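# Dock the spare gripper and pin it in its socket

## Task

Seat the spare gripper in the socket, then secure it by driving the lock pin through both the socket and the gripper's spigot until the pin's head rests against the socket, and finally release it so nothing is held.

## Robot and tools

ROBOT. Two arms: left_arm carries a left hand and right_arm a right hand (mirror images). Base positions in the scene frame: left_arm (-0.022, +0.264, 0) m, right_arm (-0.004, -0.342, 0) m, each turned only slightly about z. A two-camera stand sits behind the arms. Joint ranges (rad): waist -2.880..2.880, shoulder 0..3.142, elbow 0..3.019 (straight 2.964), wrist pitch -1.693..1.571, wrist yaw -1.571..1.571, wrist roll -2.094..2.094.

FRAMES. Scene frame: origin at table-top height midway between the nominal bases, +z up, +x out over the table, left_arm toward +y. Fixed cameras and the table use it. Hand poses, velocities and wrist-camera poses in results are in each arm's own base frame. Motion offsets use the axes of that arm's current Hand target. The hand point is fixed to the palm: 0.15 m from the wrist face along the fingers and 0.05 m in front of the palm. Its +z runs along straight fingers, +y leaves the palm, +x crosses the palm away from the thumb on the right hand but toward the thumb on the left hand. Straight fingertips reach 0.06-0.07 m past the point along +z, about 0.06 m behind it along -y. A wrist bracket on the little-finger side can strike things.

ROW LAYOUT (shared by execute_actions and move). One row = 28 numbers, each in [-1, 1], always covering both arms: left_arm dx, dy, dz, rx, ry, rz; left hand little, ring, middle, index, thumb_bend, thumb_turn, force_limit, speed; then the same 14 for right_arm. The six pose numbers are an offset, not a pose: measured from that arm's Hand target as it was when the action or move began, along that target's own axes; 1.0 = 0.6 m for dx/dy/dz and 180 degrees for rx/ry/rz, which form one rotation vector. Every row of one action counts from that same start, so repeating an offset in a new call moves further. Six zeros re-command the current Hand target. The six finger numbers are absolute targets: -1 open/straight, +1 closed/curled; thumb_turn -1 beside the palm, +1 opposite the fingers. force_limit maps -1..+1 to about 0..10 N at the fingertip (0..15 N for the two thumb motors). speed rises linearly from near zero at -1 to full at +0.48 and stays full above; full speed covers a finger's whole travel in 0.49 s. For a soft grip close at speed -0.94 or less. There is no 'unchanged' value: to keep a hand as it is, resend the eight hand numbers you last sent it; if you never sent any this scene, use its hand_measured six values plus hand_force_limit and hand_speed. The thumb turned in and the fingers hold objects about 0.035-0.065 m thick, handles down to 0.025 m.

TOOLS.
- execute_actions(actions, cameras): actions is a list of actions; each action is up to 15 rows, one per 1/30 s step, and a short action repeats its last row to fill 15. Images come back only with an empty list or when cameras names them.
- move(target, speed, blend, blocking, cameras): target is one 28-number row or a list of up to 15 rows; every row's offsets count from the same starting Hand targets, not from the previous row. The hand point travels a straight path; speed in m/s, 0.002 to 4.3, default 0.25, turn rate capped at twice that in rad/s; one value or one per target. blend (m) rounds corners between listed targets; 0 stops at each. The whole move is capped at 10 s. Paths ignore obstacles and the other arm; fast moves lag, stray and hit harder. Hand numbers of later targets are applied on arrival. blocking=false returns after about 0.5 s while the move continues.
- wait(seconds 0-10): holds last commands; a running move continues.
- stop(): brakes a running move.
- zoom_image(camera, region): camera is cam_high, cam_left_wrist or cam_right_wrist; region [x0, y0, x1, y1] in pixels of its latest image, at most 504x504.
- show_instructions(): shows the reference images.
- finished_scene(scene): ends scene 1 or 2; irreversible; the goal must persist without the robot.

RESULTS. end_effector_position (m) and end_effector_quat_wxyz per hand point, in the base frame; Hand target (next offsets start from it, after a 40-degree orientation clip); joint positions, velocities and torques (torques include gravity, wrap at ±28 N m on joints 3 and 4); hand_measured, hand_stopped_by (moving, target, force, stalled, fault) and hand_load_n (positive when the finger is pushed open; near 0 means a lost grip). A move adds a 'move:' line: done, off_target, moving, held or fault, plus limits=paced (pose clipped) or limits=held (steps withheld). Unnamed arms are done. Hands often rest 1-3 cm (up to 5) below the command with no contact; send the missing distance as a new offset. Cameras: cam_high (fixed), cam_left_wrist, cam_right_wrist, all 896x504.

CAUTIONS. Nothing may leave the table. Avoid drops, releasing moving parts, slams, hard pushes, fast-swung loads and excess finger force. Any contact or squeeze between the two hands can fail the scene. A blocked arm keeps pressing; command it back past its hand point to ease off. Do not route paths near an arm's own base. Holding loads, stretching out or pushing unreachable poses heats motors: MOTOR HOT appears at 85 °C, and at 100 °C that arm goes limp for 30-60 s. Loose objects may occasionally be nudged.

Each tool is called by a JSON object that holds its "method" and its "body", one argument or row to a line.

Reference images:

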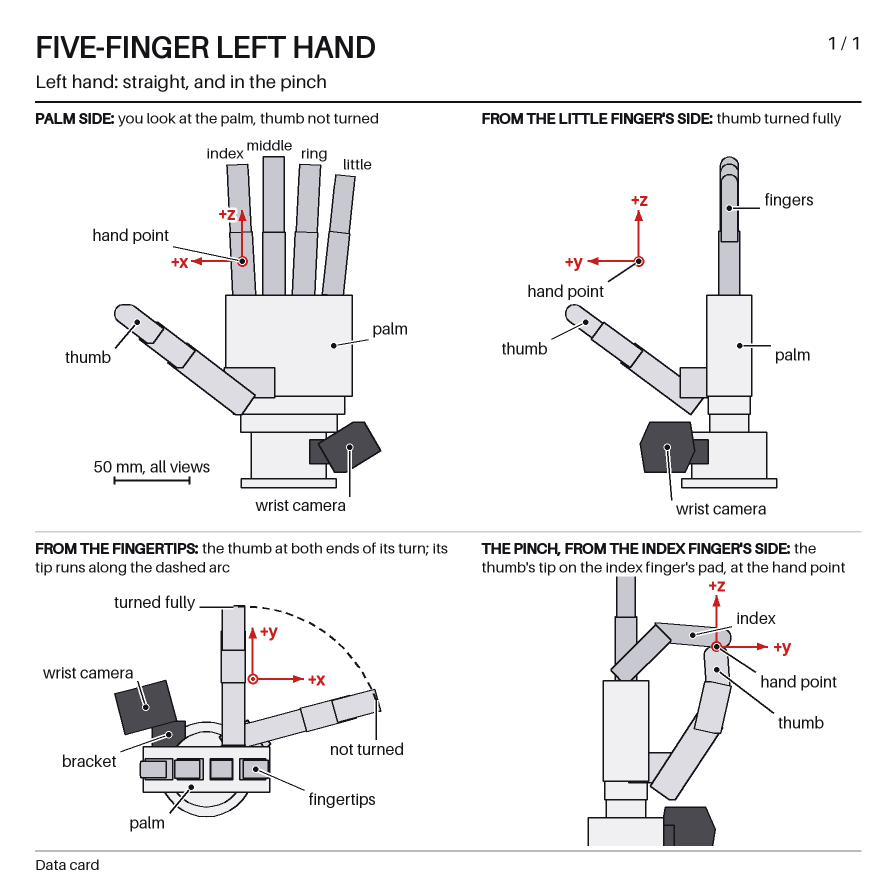

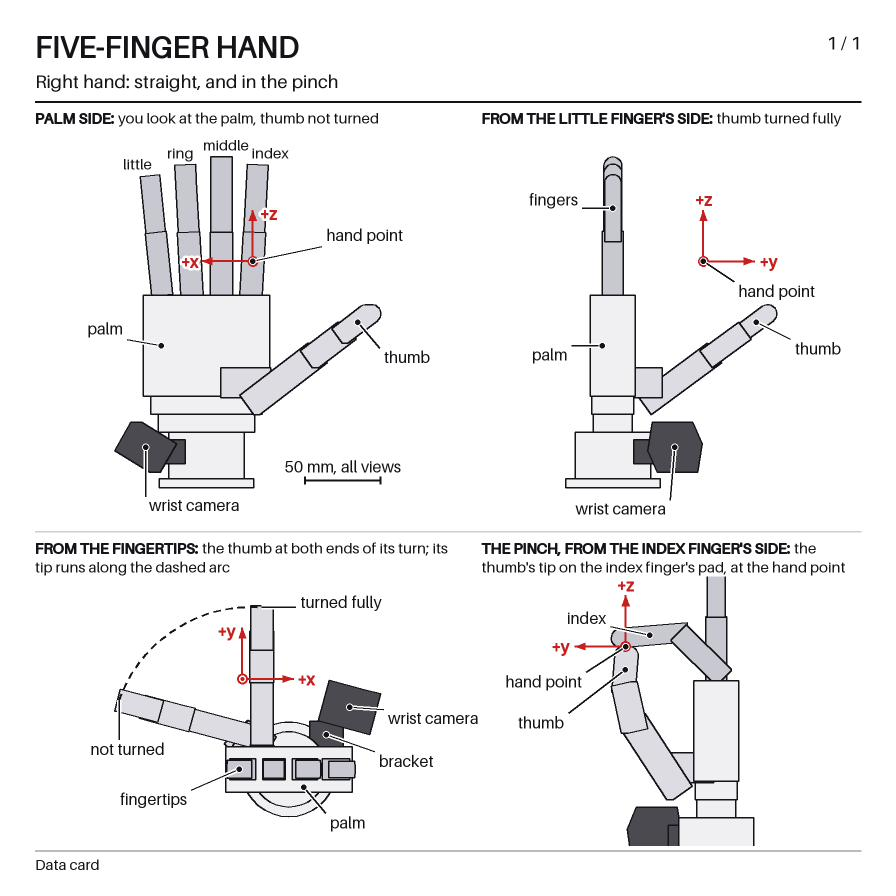

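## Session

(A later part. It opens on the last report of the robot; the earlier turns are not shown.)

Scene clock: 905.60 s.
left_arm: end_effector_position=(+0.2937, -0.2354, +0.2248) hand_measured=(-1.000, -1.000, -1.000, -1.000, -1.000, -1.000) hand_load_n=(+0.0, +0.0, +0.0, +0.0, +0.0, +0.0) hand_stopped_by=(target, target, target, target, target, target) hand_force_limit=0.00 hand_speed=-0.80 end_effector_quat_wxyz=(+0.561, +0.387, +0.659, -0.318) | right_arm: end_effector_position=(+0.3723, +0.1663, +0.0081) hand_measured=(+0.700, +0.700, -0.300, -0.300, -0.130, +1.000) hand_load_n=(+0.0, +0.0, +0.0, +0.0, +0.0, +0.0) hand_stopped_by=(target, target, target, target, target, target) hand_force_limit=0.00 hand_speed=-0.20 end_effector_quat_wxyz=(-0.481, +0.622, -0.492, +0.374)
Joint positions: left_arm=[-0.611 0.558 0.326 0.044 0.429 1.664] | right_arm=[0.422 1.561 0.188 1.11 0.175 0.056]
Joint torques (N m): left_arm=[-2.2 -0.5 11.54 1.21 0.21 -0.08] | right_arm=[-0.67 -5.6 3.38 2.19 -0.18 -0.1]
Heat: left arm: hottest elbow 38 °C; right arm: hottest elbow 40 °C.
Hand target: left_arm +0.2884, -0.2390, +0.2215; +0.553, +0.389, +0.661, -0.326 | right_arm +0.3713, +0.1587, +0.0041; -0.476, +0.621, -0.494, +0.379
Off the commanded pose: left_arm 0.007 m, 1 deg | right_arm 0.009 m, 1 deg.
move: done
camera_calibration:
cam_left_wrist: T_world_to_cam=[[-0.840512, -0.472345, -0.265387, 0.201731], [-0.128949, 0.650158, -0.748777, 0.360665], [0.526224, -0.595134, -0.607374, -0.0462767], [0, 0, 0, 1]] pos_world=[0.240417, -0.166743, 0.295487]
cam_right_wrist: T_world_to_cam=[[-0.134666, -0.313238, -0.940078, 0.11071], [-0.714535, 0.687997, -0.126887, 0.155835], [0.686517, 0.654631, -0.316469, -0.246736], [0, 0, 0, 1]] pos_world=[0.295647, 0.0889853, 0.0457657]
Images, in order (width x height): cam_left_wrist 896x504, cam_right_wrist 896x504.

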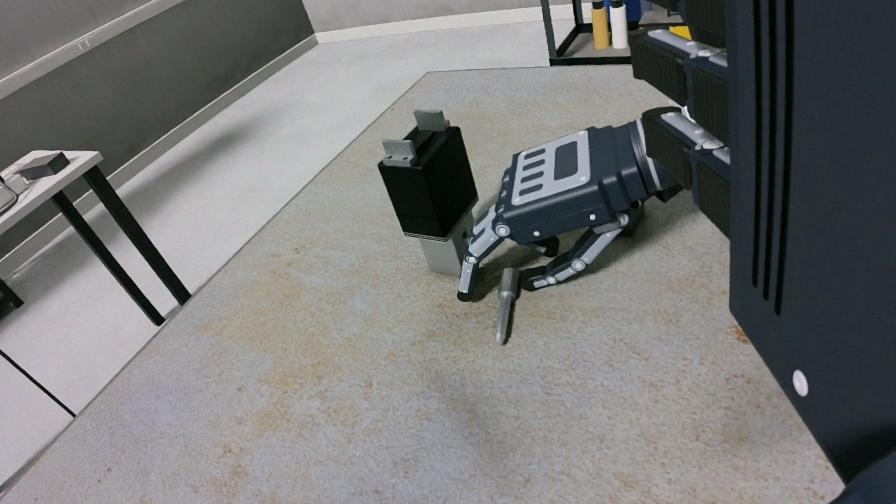

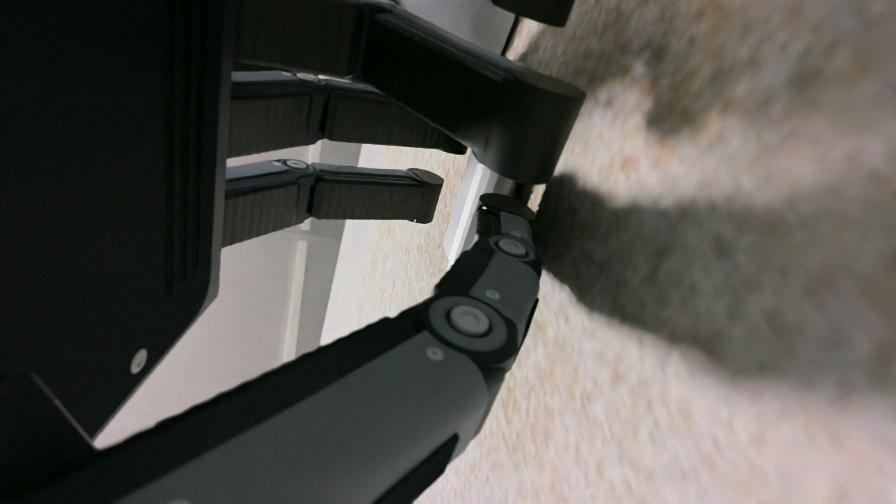

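{"method": "move", "body": {
  "target": [0,0,0,0,0,0,-1,-1,-1,-1,-1,-1,0,-0.8,0,0,0,0,0,0,0.7,0.7,0.35,0.35,-0.13,1,-0.5,-0.88],
  "cameras": ["cam_left_wrist","cam_right_wrist"]
}}

{"method": "zoom_image", "body": {
  "camera": "cam_left_wrist",
  "region": [440, 220, 560, 340]
}}

Scene clock: 908.80 s.
left_arm: end_effector_position=(+0.2937, -0.2354, +0.2248) hand_measured=(-1.000, -1.000, -1.000, -1.000, -1.000, -1.000) hand_load_n=(+0.0, +0.0, +0.0, +0.0, +0.0, +0.0) hand_stopped_by=(target, target, target, target, target, target) hand_force_limit=0.00 hand_speed=-0.80 end_effector_quat_wxyz=(+0.561, +0.387, +0.659, -0.318) | right_arm: end_effector_position=(+0.3744, +0.1670, +0.0123) hand_measured=(+0.700, +0.700, +0.056, +0.088, -0.130, +1.000) hand_load_n=(+0.0, +0.0, +1.5, +3.0, +0.5, -1.0) hand_stopped_by=(target, target, force, force, target, target) hand_force_limit=-0.50 hand_speed=-0.88 end_effector_quat_wxyz=(-0.487, +0.617, -0.489, +0.378)
Joint positions: left_arm=[-0.611 0.558 0.326 0.044 0.429 1.664] | right_arm=[0.421 1.561 0.188 1.127 0.175 0.055]
Joint torques (N m): left_arm=[-2.26 -0.62 11.55 1.24 0.22 -0.08] | right_arm=[-0.97 -6.18 3.3 1.68 -0.17 -0.09]
Heat: left arm: hottest elbow 38 °C; right arm: hottest elbow 40 °C.
Hand target: left_arm +0.2884, -0.2390, +0.2215; +0.553, +0.389, +0.661, -0.326 | right_arm +0.3713, +0.1588, +0.0041; -0.476, +0.621, -0.494, +0.379
Off the commanded pose: left_arm 0.007 m, 1 deg | right_arm 0.012 m, 1 deg.
move: off_target (right_arm)
camera_calibration:
cam_left_wrist: T_world_to_cam=[[-0.840512, -0.472345, -0.265387, 0.201731], [-0.128949, 0.650158, -0.748777, 0.360665], [0.526224, -0.595134, -0.607374, -0.0462767], [0, 0, 0, 1]] pos_world=[0.240417, -0.166743, 0.295487]
cam_right_wrist: T_world_to_cam=[[-0.119868, -0.306957, -0.944145, 0.108716], [-0.712302, 0.689044, -0.133586, 0.156453], [0.691562, 0.656503, -0.30124, -0.24968], [0, 0, 0, 1]] pos_world=[0.297142, 0.0894839, 0.0483301]
Images, in order (width x height): cam_left_wrist 896x504, cam_right_wrist 896x504.

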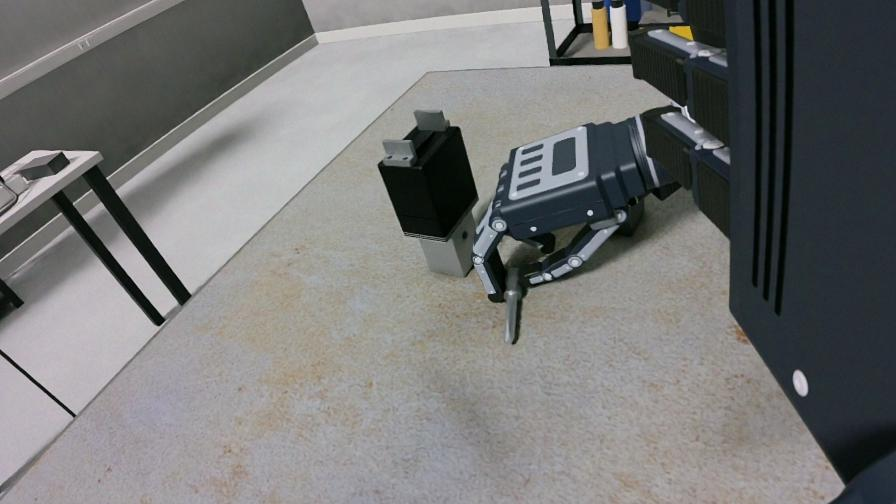

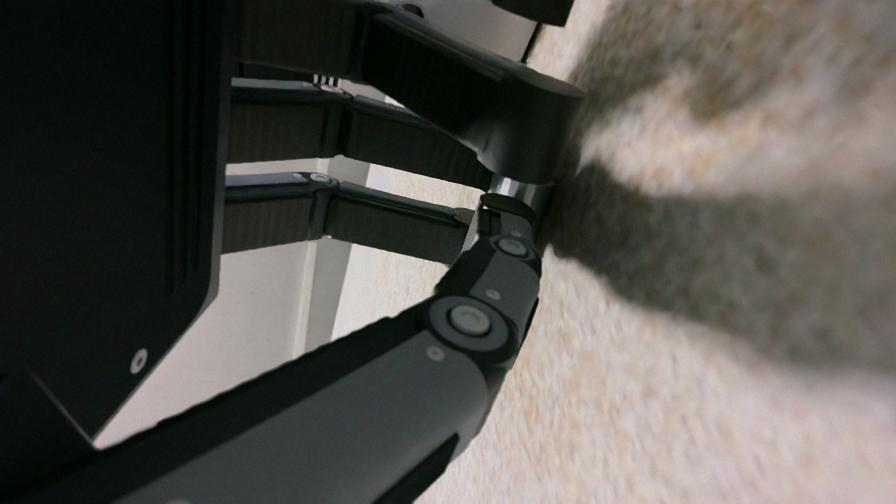

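Scaled by 4.200 from the camera's 896x504 image, which has a finer 1280x720 frame.

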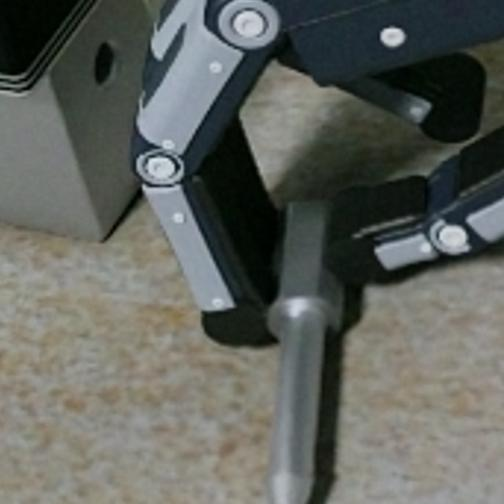

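{"method": "move", "body": {
  "target": [0,0,0,0,0,0,-1,-1,-1,-1,-1,-1,0,-0.8,0,0,0,0,0,0,0.7,0.7,0.3,0.3,-0.13,1,-0.25,-0.9],
  "cameras": ["cam_left_wrist"]
}}

{"method": "zoom_image", "body": {
  "camera": "cam_left_wrist",
  "region": [440, 220, 560, 340]
}}

Scene clock: 910.97 s.
left_arm: end_effector_position=(+0.2937, -0.2354, +0.2248) hand_measured=(-1.000, -1.000, -1.000, -1.000, -1.000, -1.000) hand_load_n=(+0.0, +0.0, +0.0, +0.0, +0.0, +0.0) hand_stopped_by=(target, target, target, target, target, target) hand_force_limit=0.00 hand_speed=-0.80 end_effector_quat_wxyz=(+0.561, +0.387, +0.659, -0.318) | right_arm: end_effector_position=(+0.3744, +0.1670, +0.0124) hand_measured=(+0.700, +0.700, +0.062, +0.096, -0.130, +1.000) hand_load_n=(+0.0, +0.0, +4.5, +6.5, +1.5, -1.0) hand_stopped_by=(target, target, force, force, target, target) hand_force_limit=-0.25 hand_speed=-0.90 end_effector_quat_wxyz=(-0.487, +0.617, -0.489, +0.378)
Joint positions: left_arm=[-0.611 0.558 0.326 0.044 0.429 1.664] | right_arm=[0.421 1.561 0.188 1.127 0.175 0.055]
Joint torques (N m): left_arm=[-2.26 -0.56 11.54 1.18 0.2 -0.08] | right_arm=[-0.67 -5.6 3.19 1.55 -0.17 -0.09]
Heat: left arm: hottest elbow 38 °C; right arm: hottest elbow 40 °C.
Hand target: left_arm +0.2884, -0.2390, +0.2215; +0.553, +0.389, +0.661, -0.326 | right_arm +0.3713, +0.1588, +0.0041; -0.476, +0.621, -0.494, +0.379
Off the commanded pose: left_arm 0.007 m, 1 deg | right_arm 0.012 m, 1 deg.
move: off_target (right_arm)
camera_calibration:
cam_left_wrist: T_world_to_cam=[[-0.840512, -0.472345, -0.265387, 0.201731], [-0.128949, 0.650158, -0.748777, 0.360665], [0.526224, -0.595134, -0.607374, -0.0462767], [0, 0, 0, 1]] pos_world=[0.240417, -0.166743, 0.295487]
Images, in order (width x height): cam_left_wrist 896x504.

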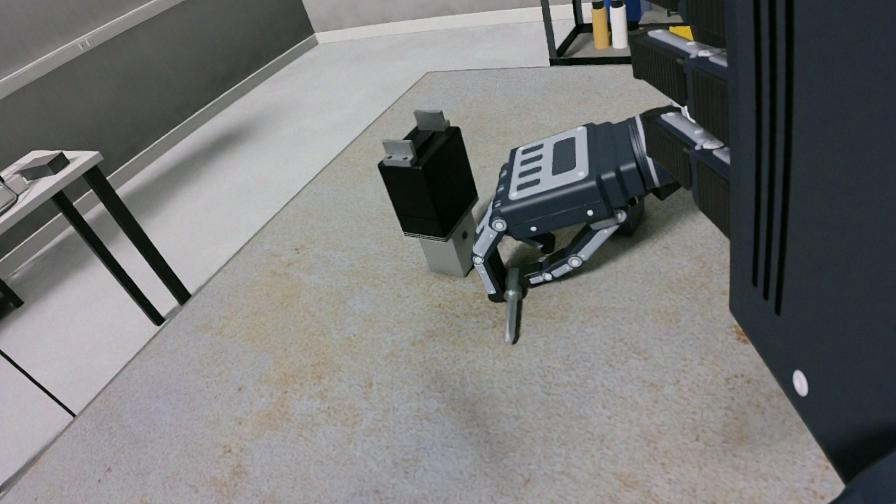

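Scaled by 4.200 from the camera's 896x504 image, which has a finer 1280x720 frame.

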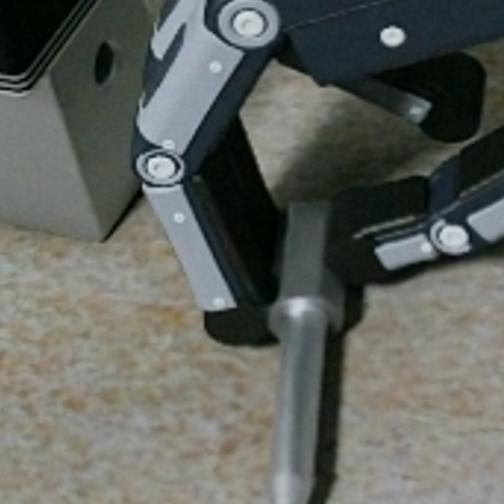

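{"method": "move", "body": {
  "target": [0,0,0,0,0,0,-1,-1,-1,-1,-1,-1,0,-0.8,-0.0362,-0.2573,-0.1070,0,0,0,0.7,0.7,0.3,0.3,-0.13,1,-0.25,-0.9],
  "speed": 0.12,
  "cameras": ["cam_left_wrist","cam_right_wrist"]
}}

{"method": "zoom_image", "body": {
  "camera": "cam_left_wrist",
  "region": [400, 60, 560, 220]
}}

Scene clock: 915.80 s.
left_arm: end_effector_position=(+0.2937, -0.2354, +0.2248) hand_measured=(-1.000, -1.000, -1.000, -1.000, -1.000, -1.000) hand_load_n=(+0.0, +0.0, +0.0, +0.0, +0.0, +0.0) hand_stopped_by=(target, target, target, target, target, target) hand_force_limit=0.00 hand_speed=-0.80 end_effector_quat_wxyz=(+0.561, +0.387, +0.659, -0.318) | right_arm: end_effector_position=(+0.3336, +0.1616, +0.1362) hand_measured=(+0.700, +0.700, +0.064, +0.096, -0.130, +1.000) hand_load_n=(+0.0, +0.0, +0.0, +0.0, +0.0, +0.0) hand_stopped_by=(target, target, force, force, target, target) hand_force_limit=-0.25 hand_speed=-0.90 end_effector_quat_wxyz=(-0.454, +0.634, -0.501, +0.376)
Joint positions: left_arm=[-0.611 0.558 0.326 0.044 0.429 1.664] | right_arm=[0.508 0.724 0.306 0.093 0.283 0.071]
Joint torques (N m): left_arm=[-2.2 -0.56 11.54 1.17 0.21 -0.09] | right_arm=[1.9 -1.9 16.1 0.92 0.01 0.09]
Heat: left arm: hottest elbow 38 °C; right arm: hottest elbow 40 °C.
Hand target: left_arm +0.2884, -0.2390, +0.2215; +0.553, +0.389, +0.661, -0.326 | right_arm +0.3450, +0.1750, +0.1698; -0.476, +0.621, -0.494, +0.379
Off the commanded pose: left_arm 0.007 m, 1 deg | right_arm 0.038 m, 3 deg.
move: off_target (right_arm)
camera_calibration:
cam_left_wrist: T_world_to_cam=[[-0.840512, -0.472345, -0.265387, 0.201731], [-0.128949, 0.650158, -0.748777, 0.360665], [0.526224, -0.595134, -0.607374, -0.0462767], [0, 0, 0, 1]] pos_world=[0.240417, -0.166743, 0.295487]
cam_right_wrist: T_world_to_cam=[[-0.18246, -0.347776, -0.919652, 0.243312], [-0.705125, 0.698137, -0.12411, 0.14251], [0.685206, 0.625824, -0.372608, -0.163781], [0, 0, 0, 1]] pos_world=[0.257106, 0.0876246, 0.180423]
Images, in order (width x height): cam_left_wrist 896x504, cam_right_wrist 896x504.

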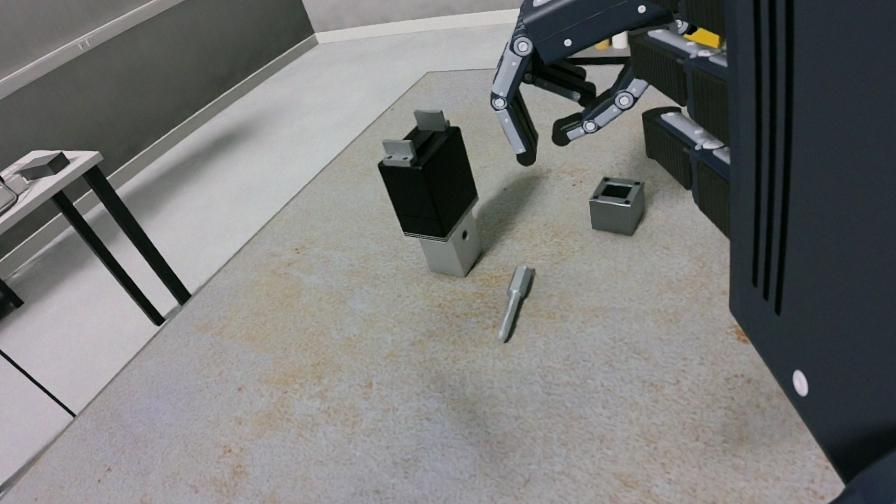

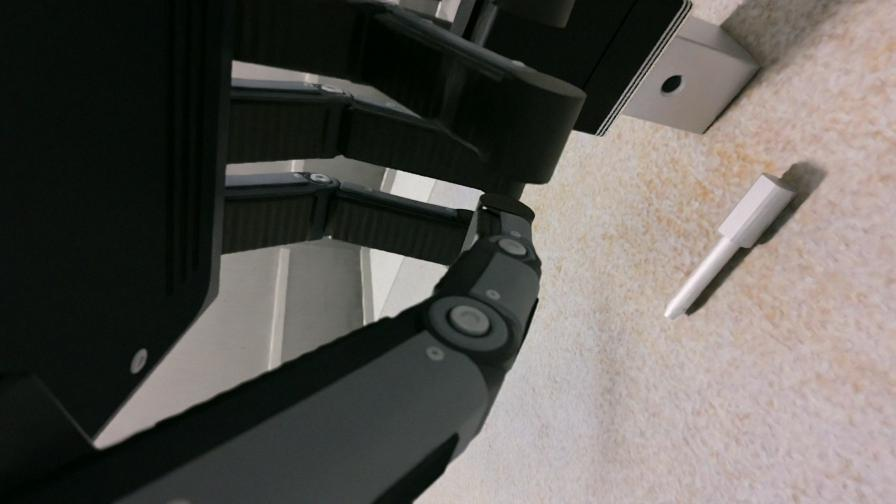

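Scaled by 3.150 from the camera's 896x504 image, which has a finer 1280x720 frame.

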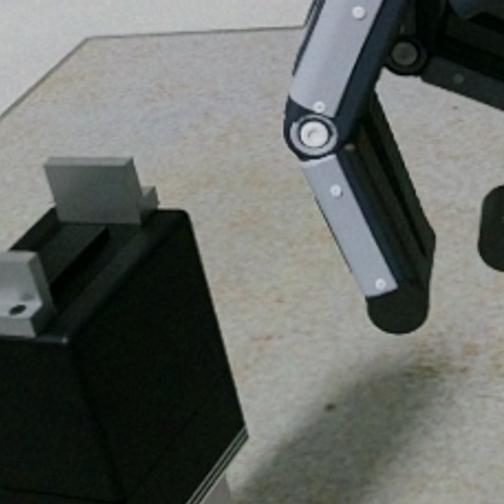

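{"method": "zoom_image", "body": {
  "camera": "cam_left_wrist",
  "region": [440, 220, 580, 360]
}}

Scaled by 3.600 from the camera's 896x504 image, which has a finer 1280x720 frame.

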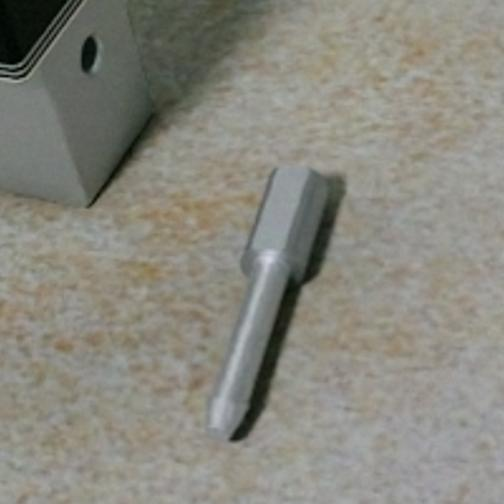

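{"method": "move", "body": {
  "target": [0,0,0,0,0,0,-1,-1,-1,-1,-1,-1,0,-0.8,0.0220,0.1937,0.0797,-0.0221,0.0317,0.0097,0.7,0.7,-0.35,-0.35,-0.2,1,0,-0.2],
  "speed": 0.15,
  "cameras": ["cam_left_wrist","cam_right_wrist"]
}}

Scene clock: 928.10 s.
left_arm: end_effector_position=(+0.2937, -0.2354, +0.2248) hand_measured=(-1.000, -1.000, -1.000, -1.000, -1.000, -1.000) hand_load_n=(+0.0, +0.0, +0.0, +0.0, +0.0, +0.0) hand_stopped_by=(target, target, target, target, target, target) hand_force_limit=0.00 hand_speed=-0.80 end_effector_quat_wxyz=(+0.561, +0.387, +0.659, -0.318) | right_arm: end_effector_position=(+0.3672, +0.1652, +0.0502) hand_measured=(+0.700, +0.700, -0.350, -0.350, -0.200, +1.000) hand_load_n=(+0.0, +0.0, +0.0, +0.0, +0.0, +0.0) hand_stopped_by=(target, target, target, target, target, target) hand_force_limit=0.00 hand_speed=-0.20 end_effector_quat_wxyz=(-0.434, +0.610, -0.538, +0.387)
Joint positions: left_arm=[-0.611 0.558 0.326 0.044 0.429 1.664] | right_arm=[0.508 1.2 0.244 0.603 0.366 0.126]
Joint torques (N m): left_arm=[-2.08 -0.56 11.54 1.26 0.2 -0.08] | right_arm=[0.97 -3.96 6.68 2.19 0.05 0.08]
Motor temperatures (°C): left_arm=[30 27 37 27 26 28] | right_arm=[28 29 43 28 30 28]
Heat: left arm: hottest elbow 37 °C; right arm: hottest elbow 43 °C.
Hand target: left_arm +0.2884, -0.2390, +0.2215; +0.553, +0.389, +0.661, -0.326 | right_arm +0.3635, +0.1657, +0.0451; -0.435, +0.610, -0.539, +0.384
Off the commanded pose: left_arm 0.007 m, 1 deg | right_arm 0.006 m, 0 deg.
move: done
camera_calibration:
cam_left_wrist: T_world_to_cam=[[-0.840512, -0.472345, -0.265387, 0.201731], [-0.128949, 0.650158, -0.748777, 0.360665], [0.526224, -0.595134, -0.607374, -0.0462767], [0, 0, 0, 1]] pos_world=[0.240417, -0.166743, 0.295487]
cam_right_wrist: T_world_to_cam=[[-0.233181, -0.316276, -0.919563, 0.184935], [-0.637768, 0.76359, -0.100906, 0.11634], [0.734083, 0.562939, -0.379766, -0.228248], [0, 0, 0, 1]] pos_world=[0.284875, 0.0981441, 0.0951181]
Images, in order (width x height): cam_left_wrist 896x504, cam_right_wrist 896x504.

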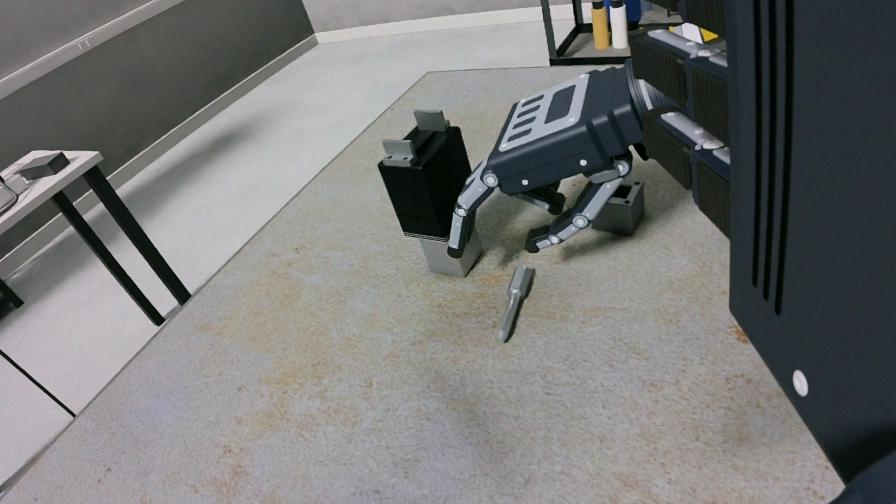

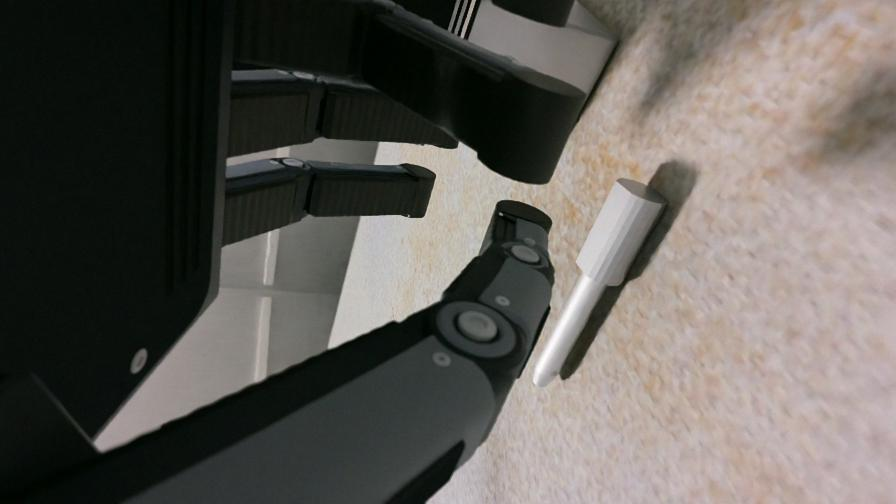

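{"method": "move", "body": {
  "target": [0,0,0,0,0,0,-1,-1,-1,-1,-1,-1,0,-0.8,-0.0005,0.0352,0.0012,0,0,0,0.7,0.7,-0.35,-0.35,-0.2,1,0,-0.2],
  "speed": 0.1,
  "cameras": ["cam_right_wrist","cam_left_wrist"]
}}

{"method": "zoom_image", "body": {
  "camera": "cam_left_wrist",
  "region": [440, 220, 560, 340]
}}

Scene clock: 933.70 s.
left_arm: end_effector_position=(+0.2937, -0.2354, +0.2248) hand_measured=(-1.000, -1.000, -1.000, -1.000, -1.000, -1.000) hand_load_n=(+0.0, +0.0, +0.0, +0.0, +0.0, +0.0) hand_stopped_by=(target, target, target, target, target, target) hand_force_limit=0.00 hand_speed=-0.80 end_effector_quat_wxyz=(+0.561, +0.387, +0.659, -0.318) | right_arm: end_effector_position=(+0.3629, +0.1613, +0.0295) hand_measured=(+0.700, +0.700, -0.350, -0.350, -0.200, +1.000) hand_load_n=(+0.0, +0.0, +0.0, +0.0, +0.0, +0.0) hand_stopped_by=(target, target, target, target, target, target) hand_force_limit=0.00 hand_speed=-0.20 end_effector_quat_wxyz=(-0.432, +0.608, -0.541, +0.389)
Joint positions: left_arm=[-0.611 0.558 0.326 0.044 0.429 1.664] | right_arm=[0.509 1.298 0.211 0.732 0.377 0.13]
Joint torques (N m): left_arm=[-2.26 -0.44 11.54 1.25 0.2 -0.08] | right_arm=[2.32 -4.25 5.68 2.11 0.04 0.05]
Heat: left arm: hottest elbow 37 °C; right arm: hottest elbow 43 °C.
Hand target: left_arm +0.2884, -0.2390, +0.2215; +0.553, +0.389, +0.661, -0.326 | right_arm +0.3574, +0.1653, +0.0251; -0.435, +0.610, -0.539, +0.384
Off the commanded pose: left_arm 0.007 m, 1 deg | right_arm 0.008 m, 1 deg.
move: done
camera_calibration:
cam_left_wrist: T_world_to_cam=[[-0.840512, -0.472345, -0.265387, 0.201731], [-0.128949, 0.650158, -0.748777, 0.360665], [0.526224, -0.595134, -0.607374, -0.0462767], [0, 0, 0, 1]] pos_world=[0.240417, -0.166743, 0.295487]
cam_right_wrist: T_world_to_cam=[[-0.235985, -0.313709, -0.919727, 0.164328], [-0.630193, 0.769855, -0.100893, 0.11075], [0.739708, 0.555797, -0.379372, -0.231683], [0, 0, 0, 1]] pos_world=[0.279951, 0.0950581, 0.074417]
Images, in order (width x height): cam_left_wrist 896x504, cam_right_wrist 896x504.

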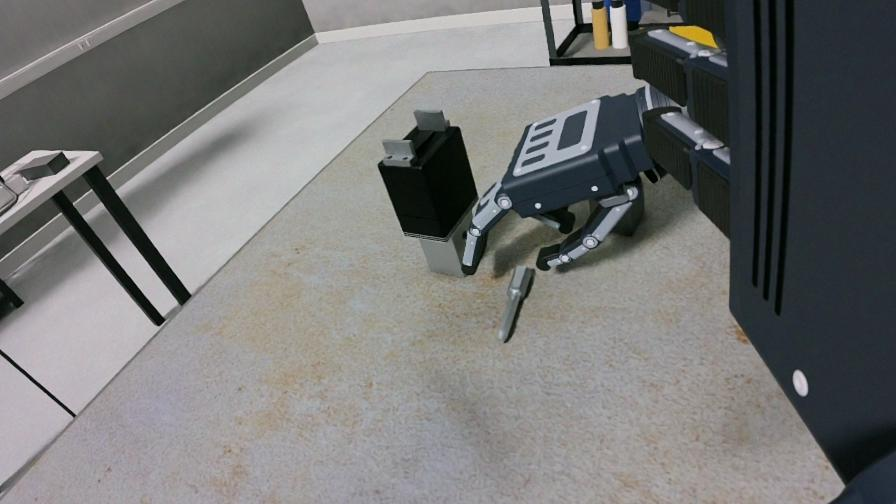

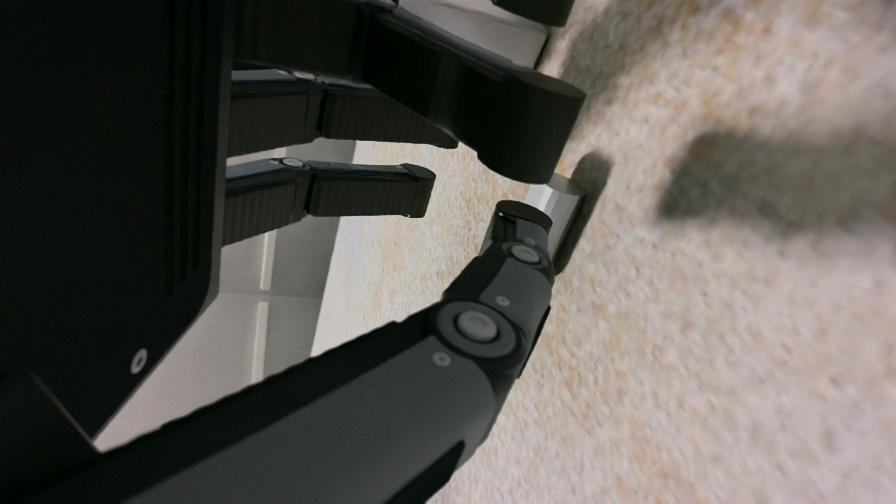

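Scaled by 4.200 from the camera's 896x504 image, which has a finer 1280x720 frame.

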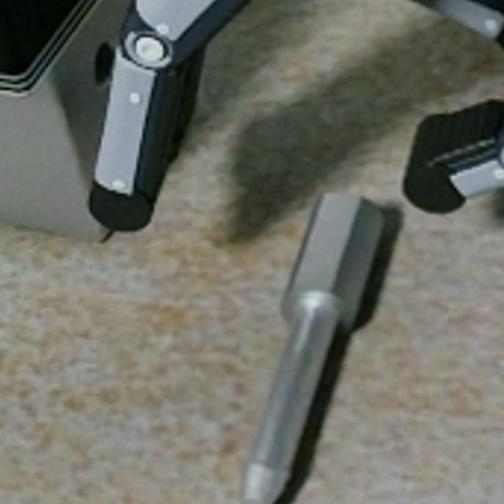

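{"method": "move", "body": {
  "target": [0,0,0,0,0,0,-1,-1,-1,-1,-1,-1,0,-0.8,-0.0065,0.0227,0.0060,0,0,0,0.7,0.7,-0.35,-0.35,-0.2,1,0,-0.2],
  "speed": 0.08,
  "cameras": ["cam_right_wrist","cam_left_wrist"]
}}

{"method": "zoom_image", "body": {
  "camera": "cam_left_wrist",
  "region": [440, 220, 560, 340]
}}

Scene clock: 937.07 s.
left_arm: end_effector_position=(+0.2937, -0.2354, +0.2248) hand_measured=(-1.000, -1.000, -1.000, -1.000, -1.000, -1.000) hand_load_n=(+0.0, +0.0, +0.0, +0.0, +0.0, +0.0) hand_stopped_by=(target, target, target, target, target, target) hand_force_limit=0.00 hand_speed=-0.80 end_effector_quat_wxyz=(+0.561, +0.387, +0.659, -0.318) | right_arm: end_effector_position=(+0.3616, +0.1650, +0.0150) hand_measured=(+0.700, +0.700, -0.350, -0.350, -0.200, +1.000) hand_load_n=(+0.0, +0.0, +0.0, -0.5, +0.0, +0.0) hand_stopped_by=(target, target, target, target, target, target) hand_force_limit=0.00 hand_speed=-0.20 end_effector_quat_wxyz=(-0.432, +0.608, -0.541, +0.389)
Joint positions: left_arm=[-0.611 0.558 0.326 0.044 0.429 1.664] | right_arm=[0.527 1.39 0.203 0.829 0.393 0.136]
Joint torques (N m): left_arm=[-2.37 -0.62 11.52 1.2 0.21 -0.08] | right_arm=[1.9 -4.95 4.83 2.07 0.03 0.06]
Heat: left arm: hottest elbow 37 °C; right arm: hottest elbow 42 °C.
Hand target: left_arm +0.2884, -0.2390, +0.2215; +0.553, +0.389, +0.661, -0.326 | right_arm +0.3559, +0.1690, +0.0110; -0.435, +0.610, -0.539, +0.384
Off the commanded pose: left_arm 0.007 m, 1 deg | right_arm 0.008 m, 1 deg.
move: done
camera_calibration:
cam_left_wrist: T_world_to_cam=[[-0.840512, -0.472345, -0.265387, 0.201731], [-0.128949, 0.650158, -0.748777, 0.360665], [0.526224, -0.595134, -0.607374, -0.0462767], [0, 0, 0, 1]] pos_world=[0.240417, -0.166743, 0.295487]
cam_right_wrist: T_world_to_cam=[[-0.236243, -0.313765, -0.919642, 0.15195], [-0.629965, 0.770042, -0.100895, 0.10546], [0.73982, 0.555507, -0.379578, -0.238324], [0, 0, 0, 1]] pos_world=[0.27865, 0.0988587, 0.0599176]
Images, in order (width x height): cam_left_wrist 896x504, cam_right_wrist 896x504.

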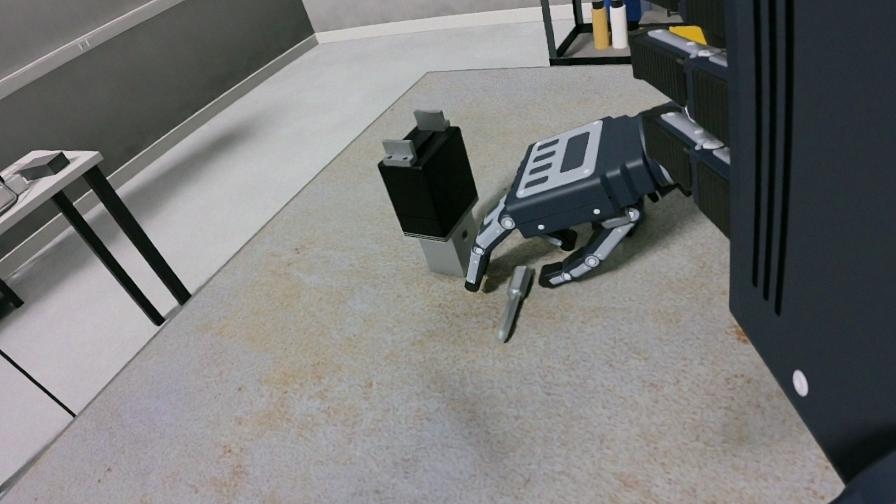

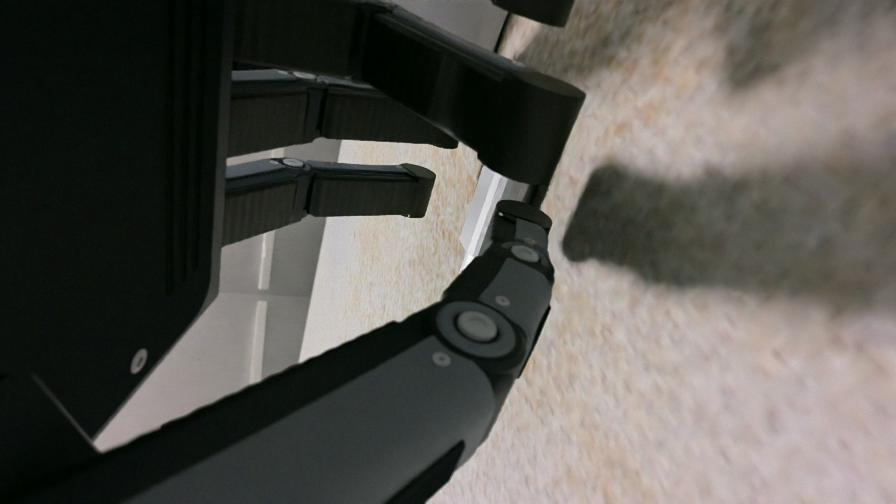

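Scaled by 4.200 from the camera's 896x504 image, which has a finer 1280x720 frame.

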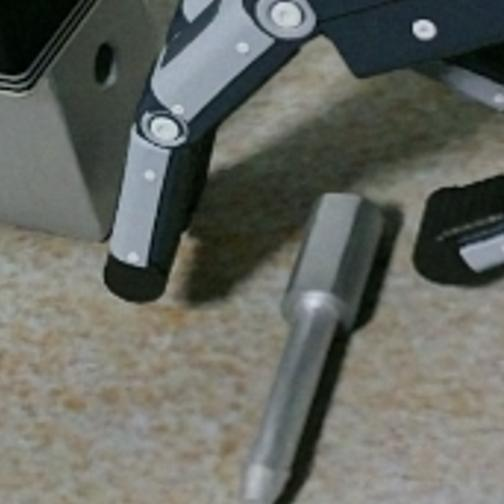

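{"method": "move", "body": {
  "target": [0,0,0,0,0,0,-1,-1,-1,-1,-1,-1,0,-0.8,0,0,0,0,0,0,0.7,0.7,0.35,0.35,-0.2,1,-0.5,-0.88],
  "cameras": ["cam_left_wrist","cam_right_wrist"]
}}

{"method": "zoom_image", "body": {
  "camera": "cam_left_wrist",
  "region": [440, 220, 560, 340]
}}

Scene clock: 940.20 s.
left_arm: end_effector_position=(+0.2937, -0.2354, +0.2248) hand_measured=(-1.000, -1.000, -1.000, -1.000, -1.000, -1.000) hand_load_n=(+0.0, +0.5, +0.0, +0.0, +0.0, +0.0) hand_stopped_by=(target, target, target, target, target, target) hand_force_limit=0.00 hand_speed=-0.80 end_effector_quat_wxyz=(+0.561, +0.387, +0.659, -0.318) | right_arm: end_effector_position=(+0.3619, +0.1654, +0.0158) hand_measured=(+0.700, +0.700, +0.082, +0.128, -0.200, +1.000) hand_load_n=(+0.0, +0.0, +2.0, +2.5, +2.0, +0.0) hand_stopped_by=(target, target, force, force, target, target) hand_force_limit=-0.50 hand_speed=-0.88 end_effector_quat_wxyz=(-0.433, +0.606, -0.541, +0.389)
Joint positions: left_arm=[-0.611 0.558 0.326 0.044 0.429 1.664] | right_arm=[0.527 1.39 0.203 0.832 0.393 0.138]
Joint torques (N m): left_arm=[-2.32 -0.62 11.55 1.21 0.21 -0.08] | right_arm=[1.96 -4.84 4.82 2.09 0.03 0.04]
Heat: left arm: hottest elbow 37 °C; right arm: hottest elbow 42 °C.
Hand target: left_arm +0.2884, -0.2390, +0.2215; +0.553, +0.389, +0.661, -0.326 | right_arm +0.3559, +0.1691, +0.0110; -0.435, +0.610, -0.539, +0.384
Off the commanded pose: left_arm 0.007 m, 1 deg | right_arm 0.008 m, 1 deg.
move: done
camera_calibration:
cam_left_wrist: T_world_to_cam=[[-0.840512, -0.472345, -0.265387, 0.201731], [-0.128949, 0.650158, -0.748777, 0.360665], [0.526224, -0.595134, -0.607374, -0.0462767], [0, 0, 0, 1]] pos_world=[0.240417, -0.166743, 0.295487]
cam_right_wrist: T_world_to_cam=[[-0.233978, -0.311439, -0.92101, 0.15167], [-0.629433, 0.77051, -0.100644, 0.105183], [0.740992, 0.556166, -0.376312, -0.239078], [0, 0, 0, 1]] pos_world=[0.278848, 0.0991582, 0.0603079]
Images, in order (width x height): cam_left_wrist 896x504, cam_right_wrist 896x504.

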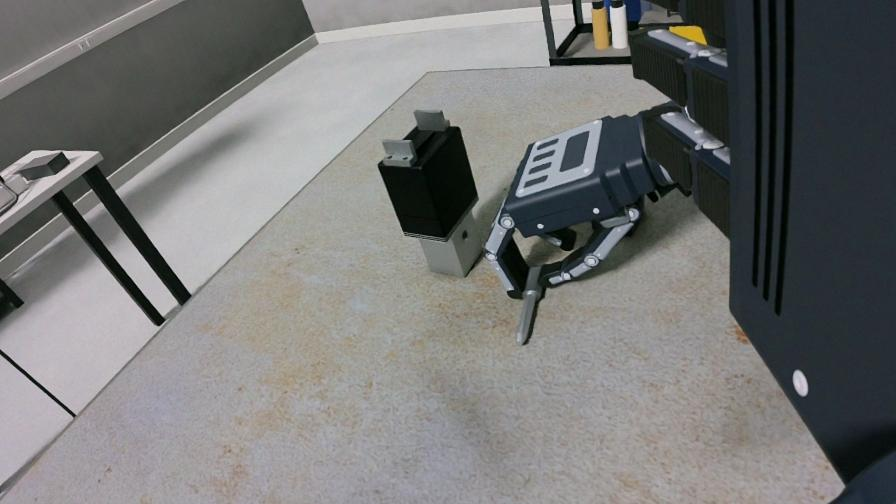

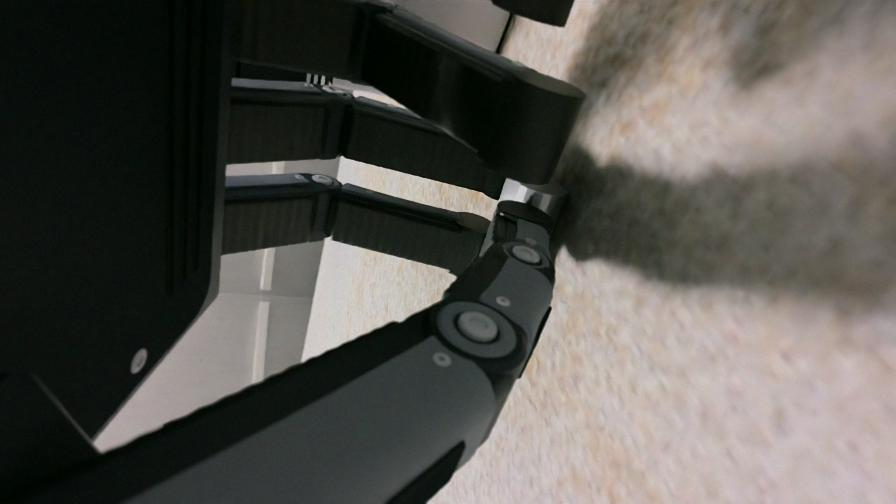

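Scaled by 4.200 from the camera's 896x504 image, which has a finer 1280x720 frame.

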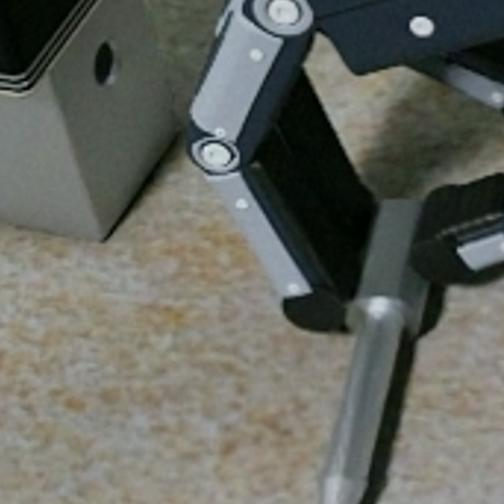

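{"method": "move", "body": {
  "target": [0,0,0,0,0,0,-1,-1,-1,-1,-1,-1,0,-0.8,0,0,0,0,0,0,0.7,0.7,0.3,0.3,-0.2,1,-0.15,-0.9],
  "cameras": ["cam_left_wrist"]
}}

{"method": "zoom_image", "body": {
  "camera": "cam_left_wrist",
  "region": [440, 220, 560, 340]
}}

Scene clock: 941.80 s.
left_arm: end_effector_position=(+0.2937, -0.2354, +0.2248) hand_measured=(-1.000, -1.000, -1.000, -1.000, -1.000, -1.000) hand_load_n=(+0.0, +0.0, +0.0, +0.0, +0.0, +0.0) hand_stopped_by=(target, target, target, target, target, target) hand_force_limit=0.00 hand_speed=-0.80 end_effector_quat_wxyz=(+0.561, +0.387, +0.659, -0.318) | right_arm: end_effector_position=(+0.3621, +0.1654, +0.0160) hand_measured=(+0.700, +0.700, +0.090, +0.134, -0.202, +1.000) hand_load_n=(+0.0, +0.0, +4.5, +4.0, +3.5, -0.5) hand_stopped_by=(target, target, force, force, target, target) hand_force_limit=-0.15 hand_speed=-0.90 end_effector_quat_wxyz=(-0.434, +0.606, -0.541, +0.390)
Joint positions: left_arm=[-0.611 0.558 0.326 0.044 0.429 1.664] | right_arm=[0.527 1.39 0.203 0.833 0.394 0.138]
Joint torques (N m): left_arm=[-2.14 -0.5 11.56 1.21 0.21 -0.09] | right_arm=[2.02 -4.48 4.88 2.02 0.01 0.06]
Heat: left arm: hottest elbow 37 °C; right arm: hottest elbow 42 °C.
Hand target: left_arm +0.2884, -0.2390, +0.2215; +0.553, +0.389, +0.661, -0.326 | right_arm +0.3559, +0.1691, +0.0111; -0.435, +0.610, -0.539, +0.384
Off the commanded pose: left_arm 0.007 m, 1 deg | right_arm 0.009 m, 1 deg.
move: done
camera_calibration:
cam_left_wrist: T_world_to_cam=[[-0.840512, -0.472345, -0.265387, 0.201731], [-0.128949, 0.650158, -0.748777, 0.360665], [0.526224, -0.595134, -0.607374, -0.0462767], [0, 0, 0, 1]] pos_world=[0.240417, -0.166743, 0.295487]
Images, in order (width x height): cam_left_wrist 896x504.

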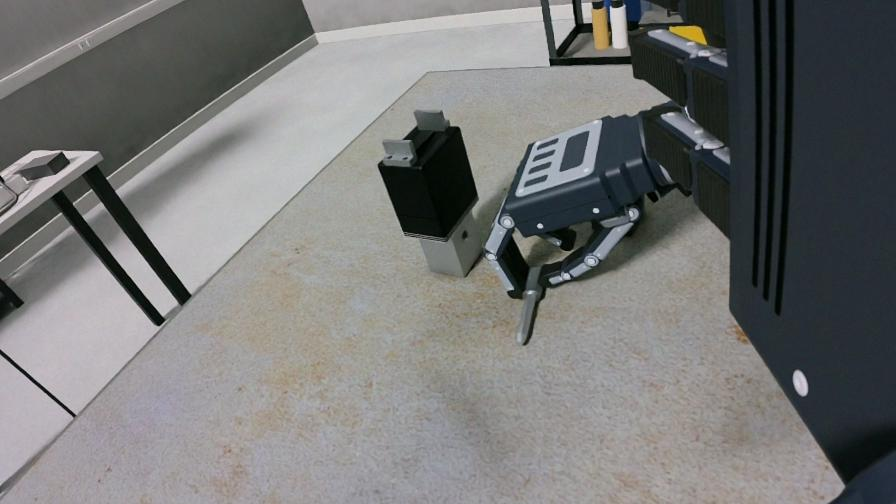

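Scaled by 4.200 from the camera's 896x504 image, which has a finer 1280x720 frame.

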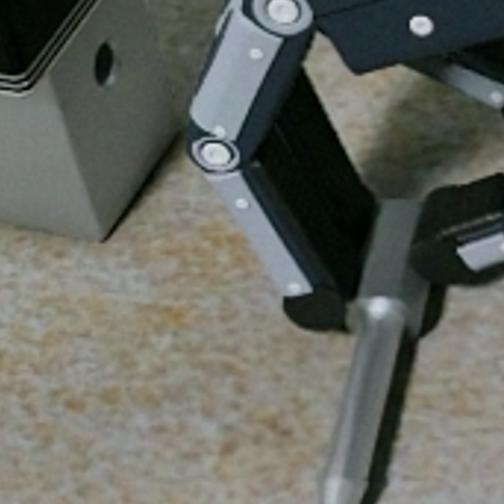

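{"method": "move", "body": {
  "target": [0,0,0,0,0,0,-1,-1,-1,-1,-1,-1,0,-0.8,-0.0110,-0.2477,-0.0943,0,0,0,0.7,0.7,0.3,0.3,-0.2,1,-0.15,-0.9],
  "speed": 0.1,
  "cameras": ["cam_left_wrist"]
}}

{"method": "zoom_image", "body": {
  "camera": "cam_left_wrist",
  "region": [420, 60, 600, 240]
}}

Scene clock: 945.90 s.
left_arm: end_effector_position=(+0.2937, -0.2354, +0.2248) hand_measured=(-1.000, -1.000, -1.000, -1.000, -1.000, -1.000) hand_load_n=(+0.0, +0.0, +0.0, +0.0, -0.5, +0.0) hand_stopped_by=(target, target, target, target, target, target) hand_force_limit=0.00 hand_speed=-0.80 end_effector_quat_wxyz=(+0.561, +0.387, +0.659, -0.318) | right_arm: end_effector_position=(+0.3390, +0.1607, +0.1371) hand_measured=(+0.700, +0.700, +0.090, +0.136, -0.200, +1.000) hand_load_n=(+0.0, +0.0, +0.0, +0.0, +0.0, +0.0) hand_stopped_by=(target, target, force, force, target, target) hand_force_limit=-0.15 hand_speed=-0.90 end_effector_quat_wxyz=(-0.411, +0.622, -0.545, +0.383)
Joint positions: left_arm=[-0.611 0.558 0.326 0.044 0.429 1.664] | right_arm=[0.562 0.773 0.375 -0.018 0.425 0.15]
Joint torques (N m): left_arm=[-2.08 -0.44 11.54 1.24 0.22 -0.08] | right_arm=[2.32 -2.43 15.97 0.98 0.03 0.05]
Heat: left arm: hottest elbow 37 °C; right arm: hottest elbow 42 °C.
Hand target: left_arm +0.2884, -0.2390, +0.2215; +0.553, +0.389, +0.661, -0.326 | right_arm +0.3501, +0.1749, +0.1698; -0.435, +0.610, -0.539, +0.384
Off the commanded pose: left_arm 0.007 m, 1 deg | right_arm 0.038 m, 3 deg.
move: off_target (right_arm)
camera_calibration:
cam_left_wrist: T_world_to_cam=[[-0.840512, -0.472345, -0.265387, 0.201731], [-0.128949, 0.650158, -0.748777, 0.360665], [0.526224, -0.595134, -0.607374, -0.0462767], [0, 0, 0, 1]] pos_world=[0.240417, -0.166743, 0.295487]
Images, in order (width x height): cam_left_wrist 896x504.

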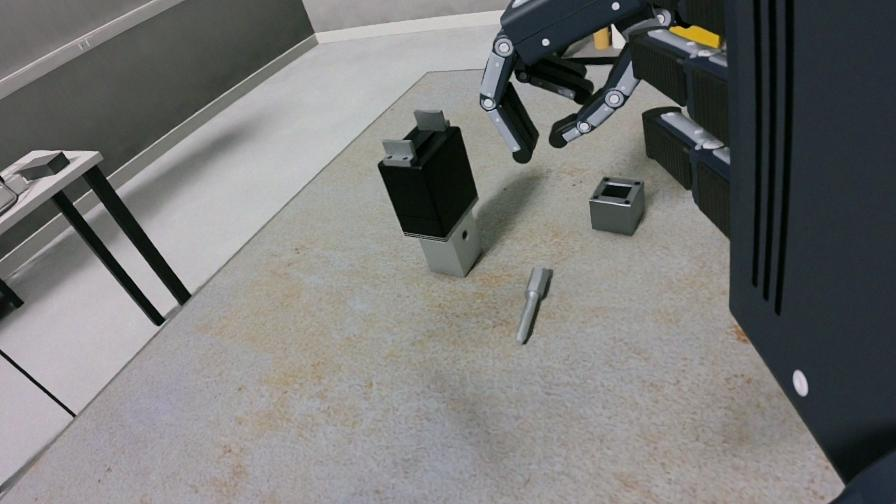

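Scaled by 2.800 from the camera's 896x504 image, which has a finer 1280x720 frame.

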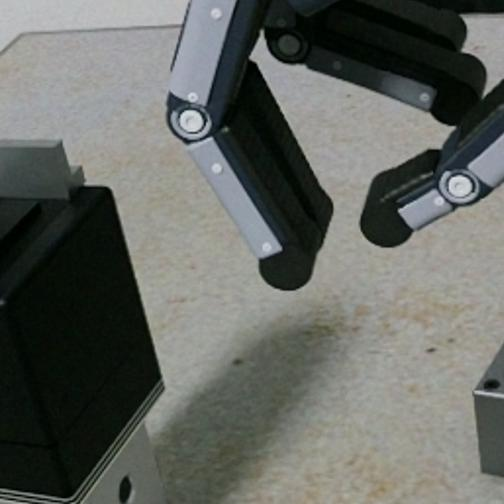

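{"method": "zoom_image", "body": {
  "camera": "cam_left_wrist",
  "region": [440, 220, 580, 360]
}}

Scaled by 3.600 from the camera's 896x504 image, which has a finer 1280x720 frame.

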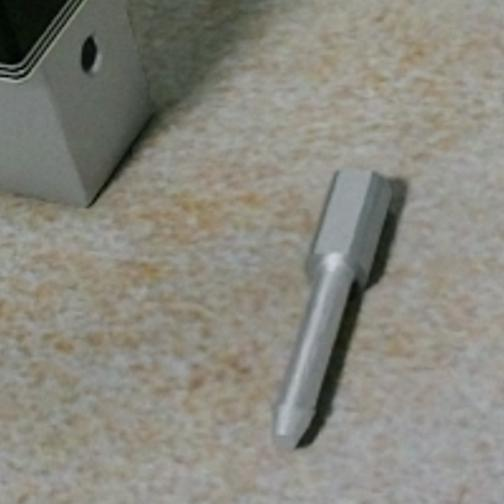

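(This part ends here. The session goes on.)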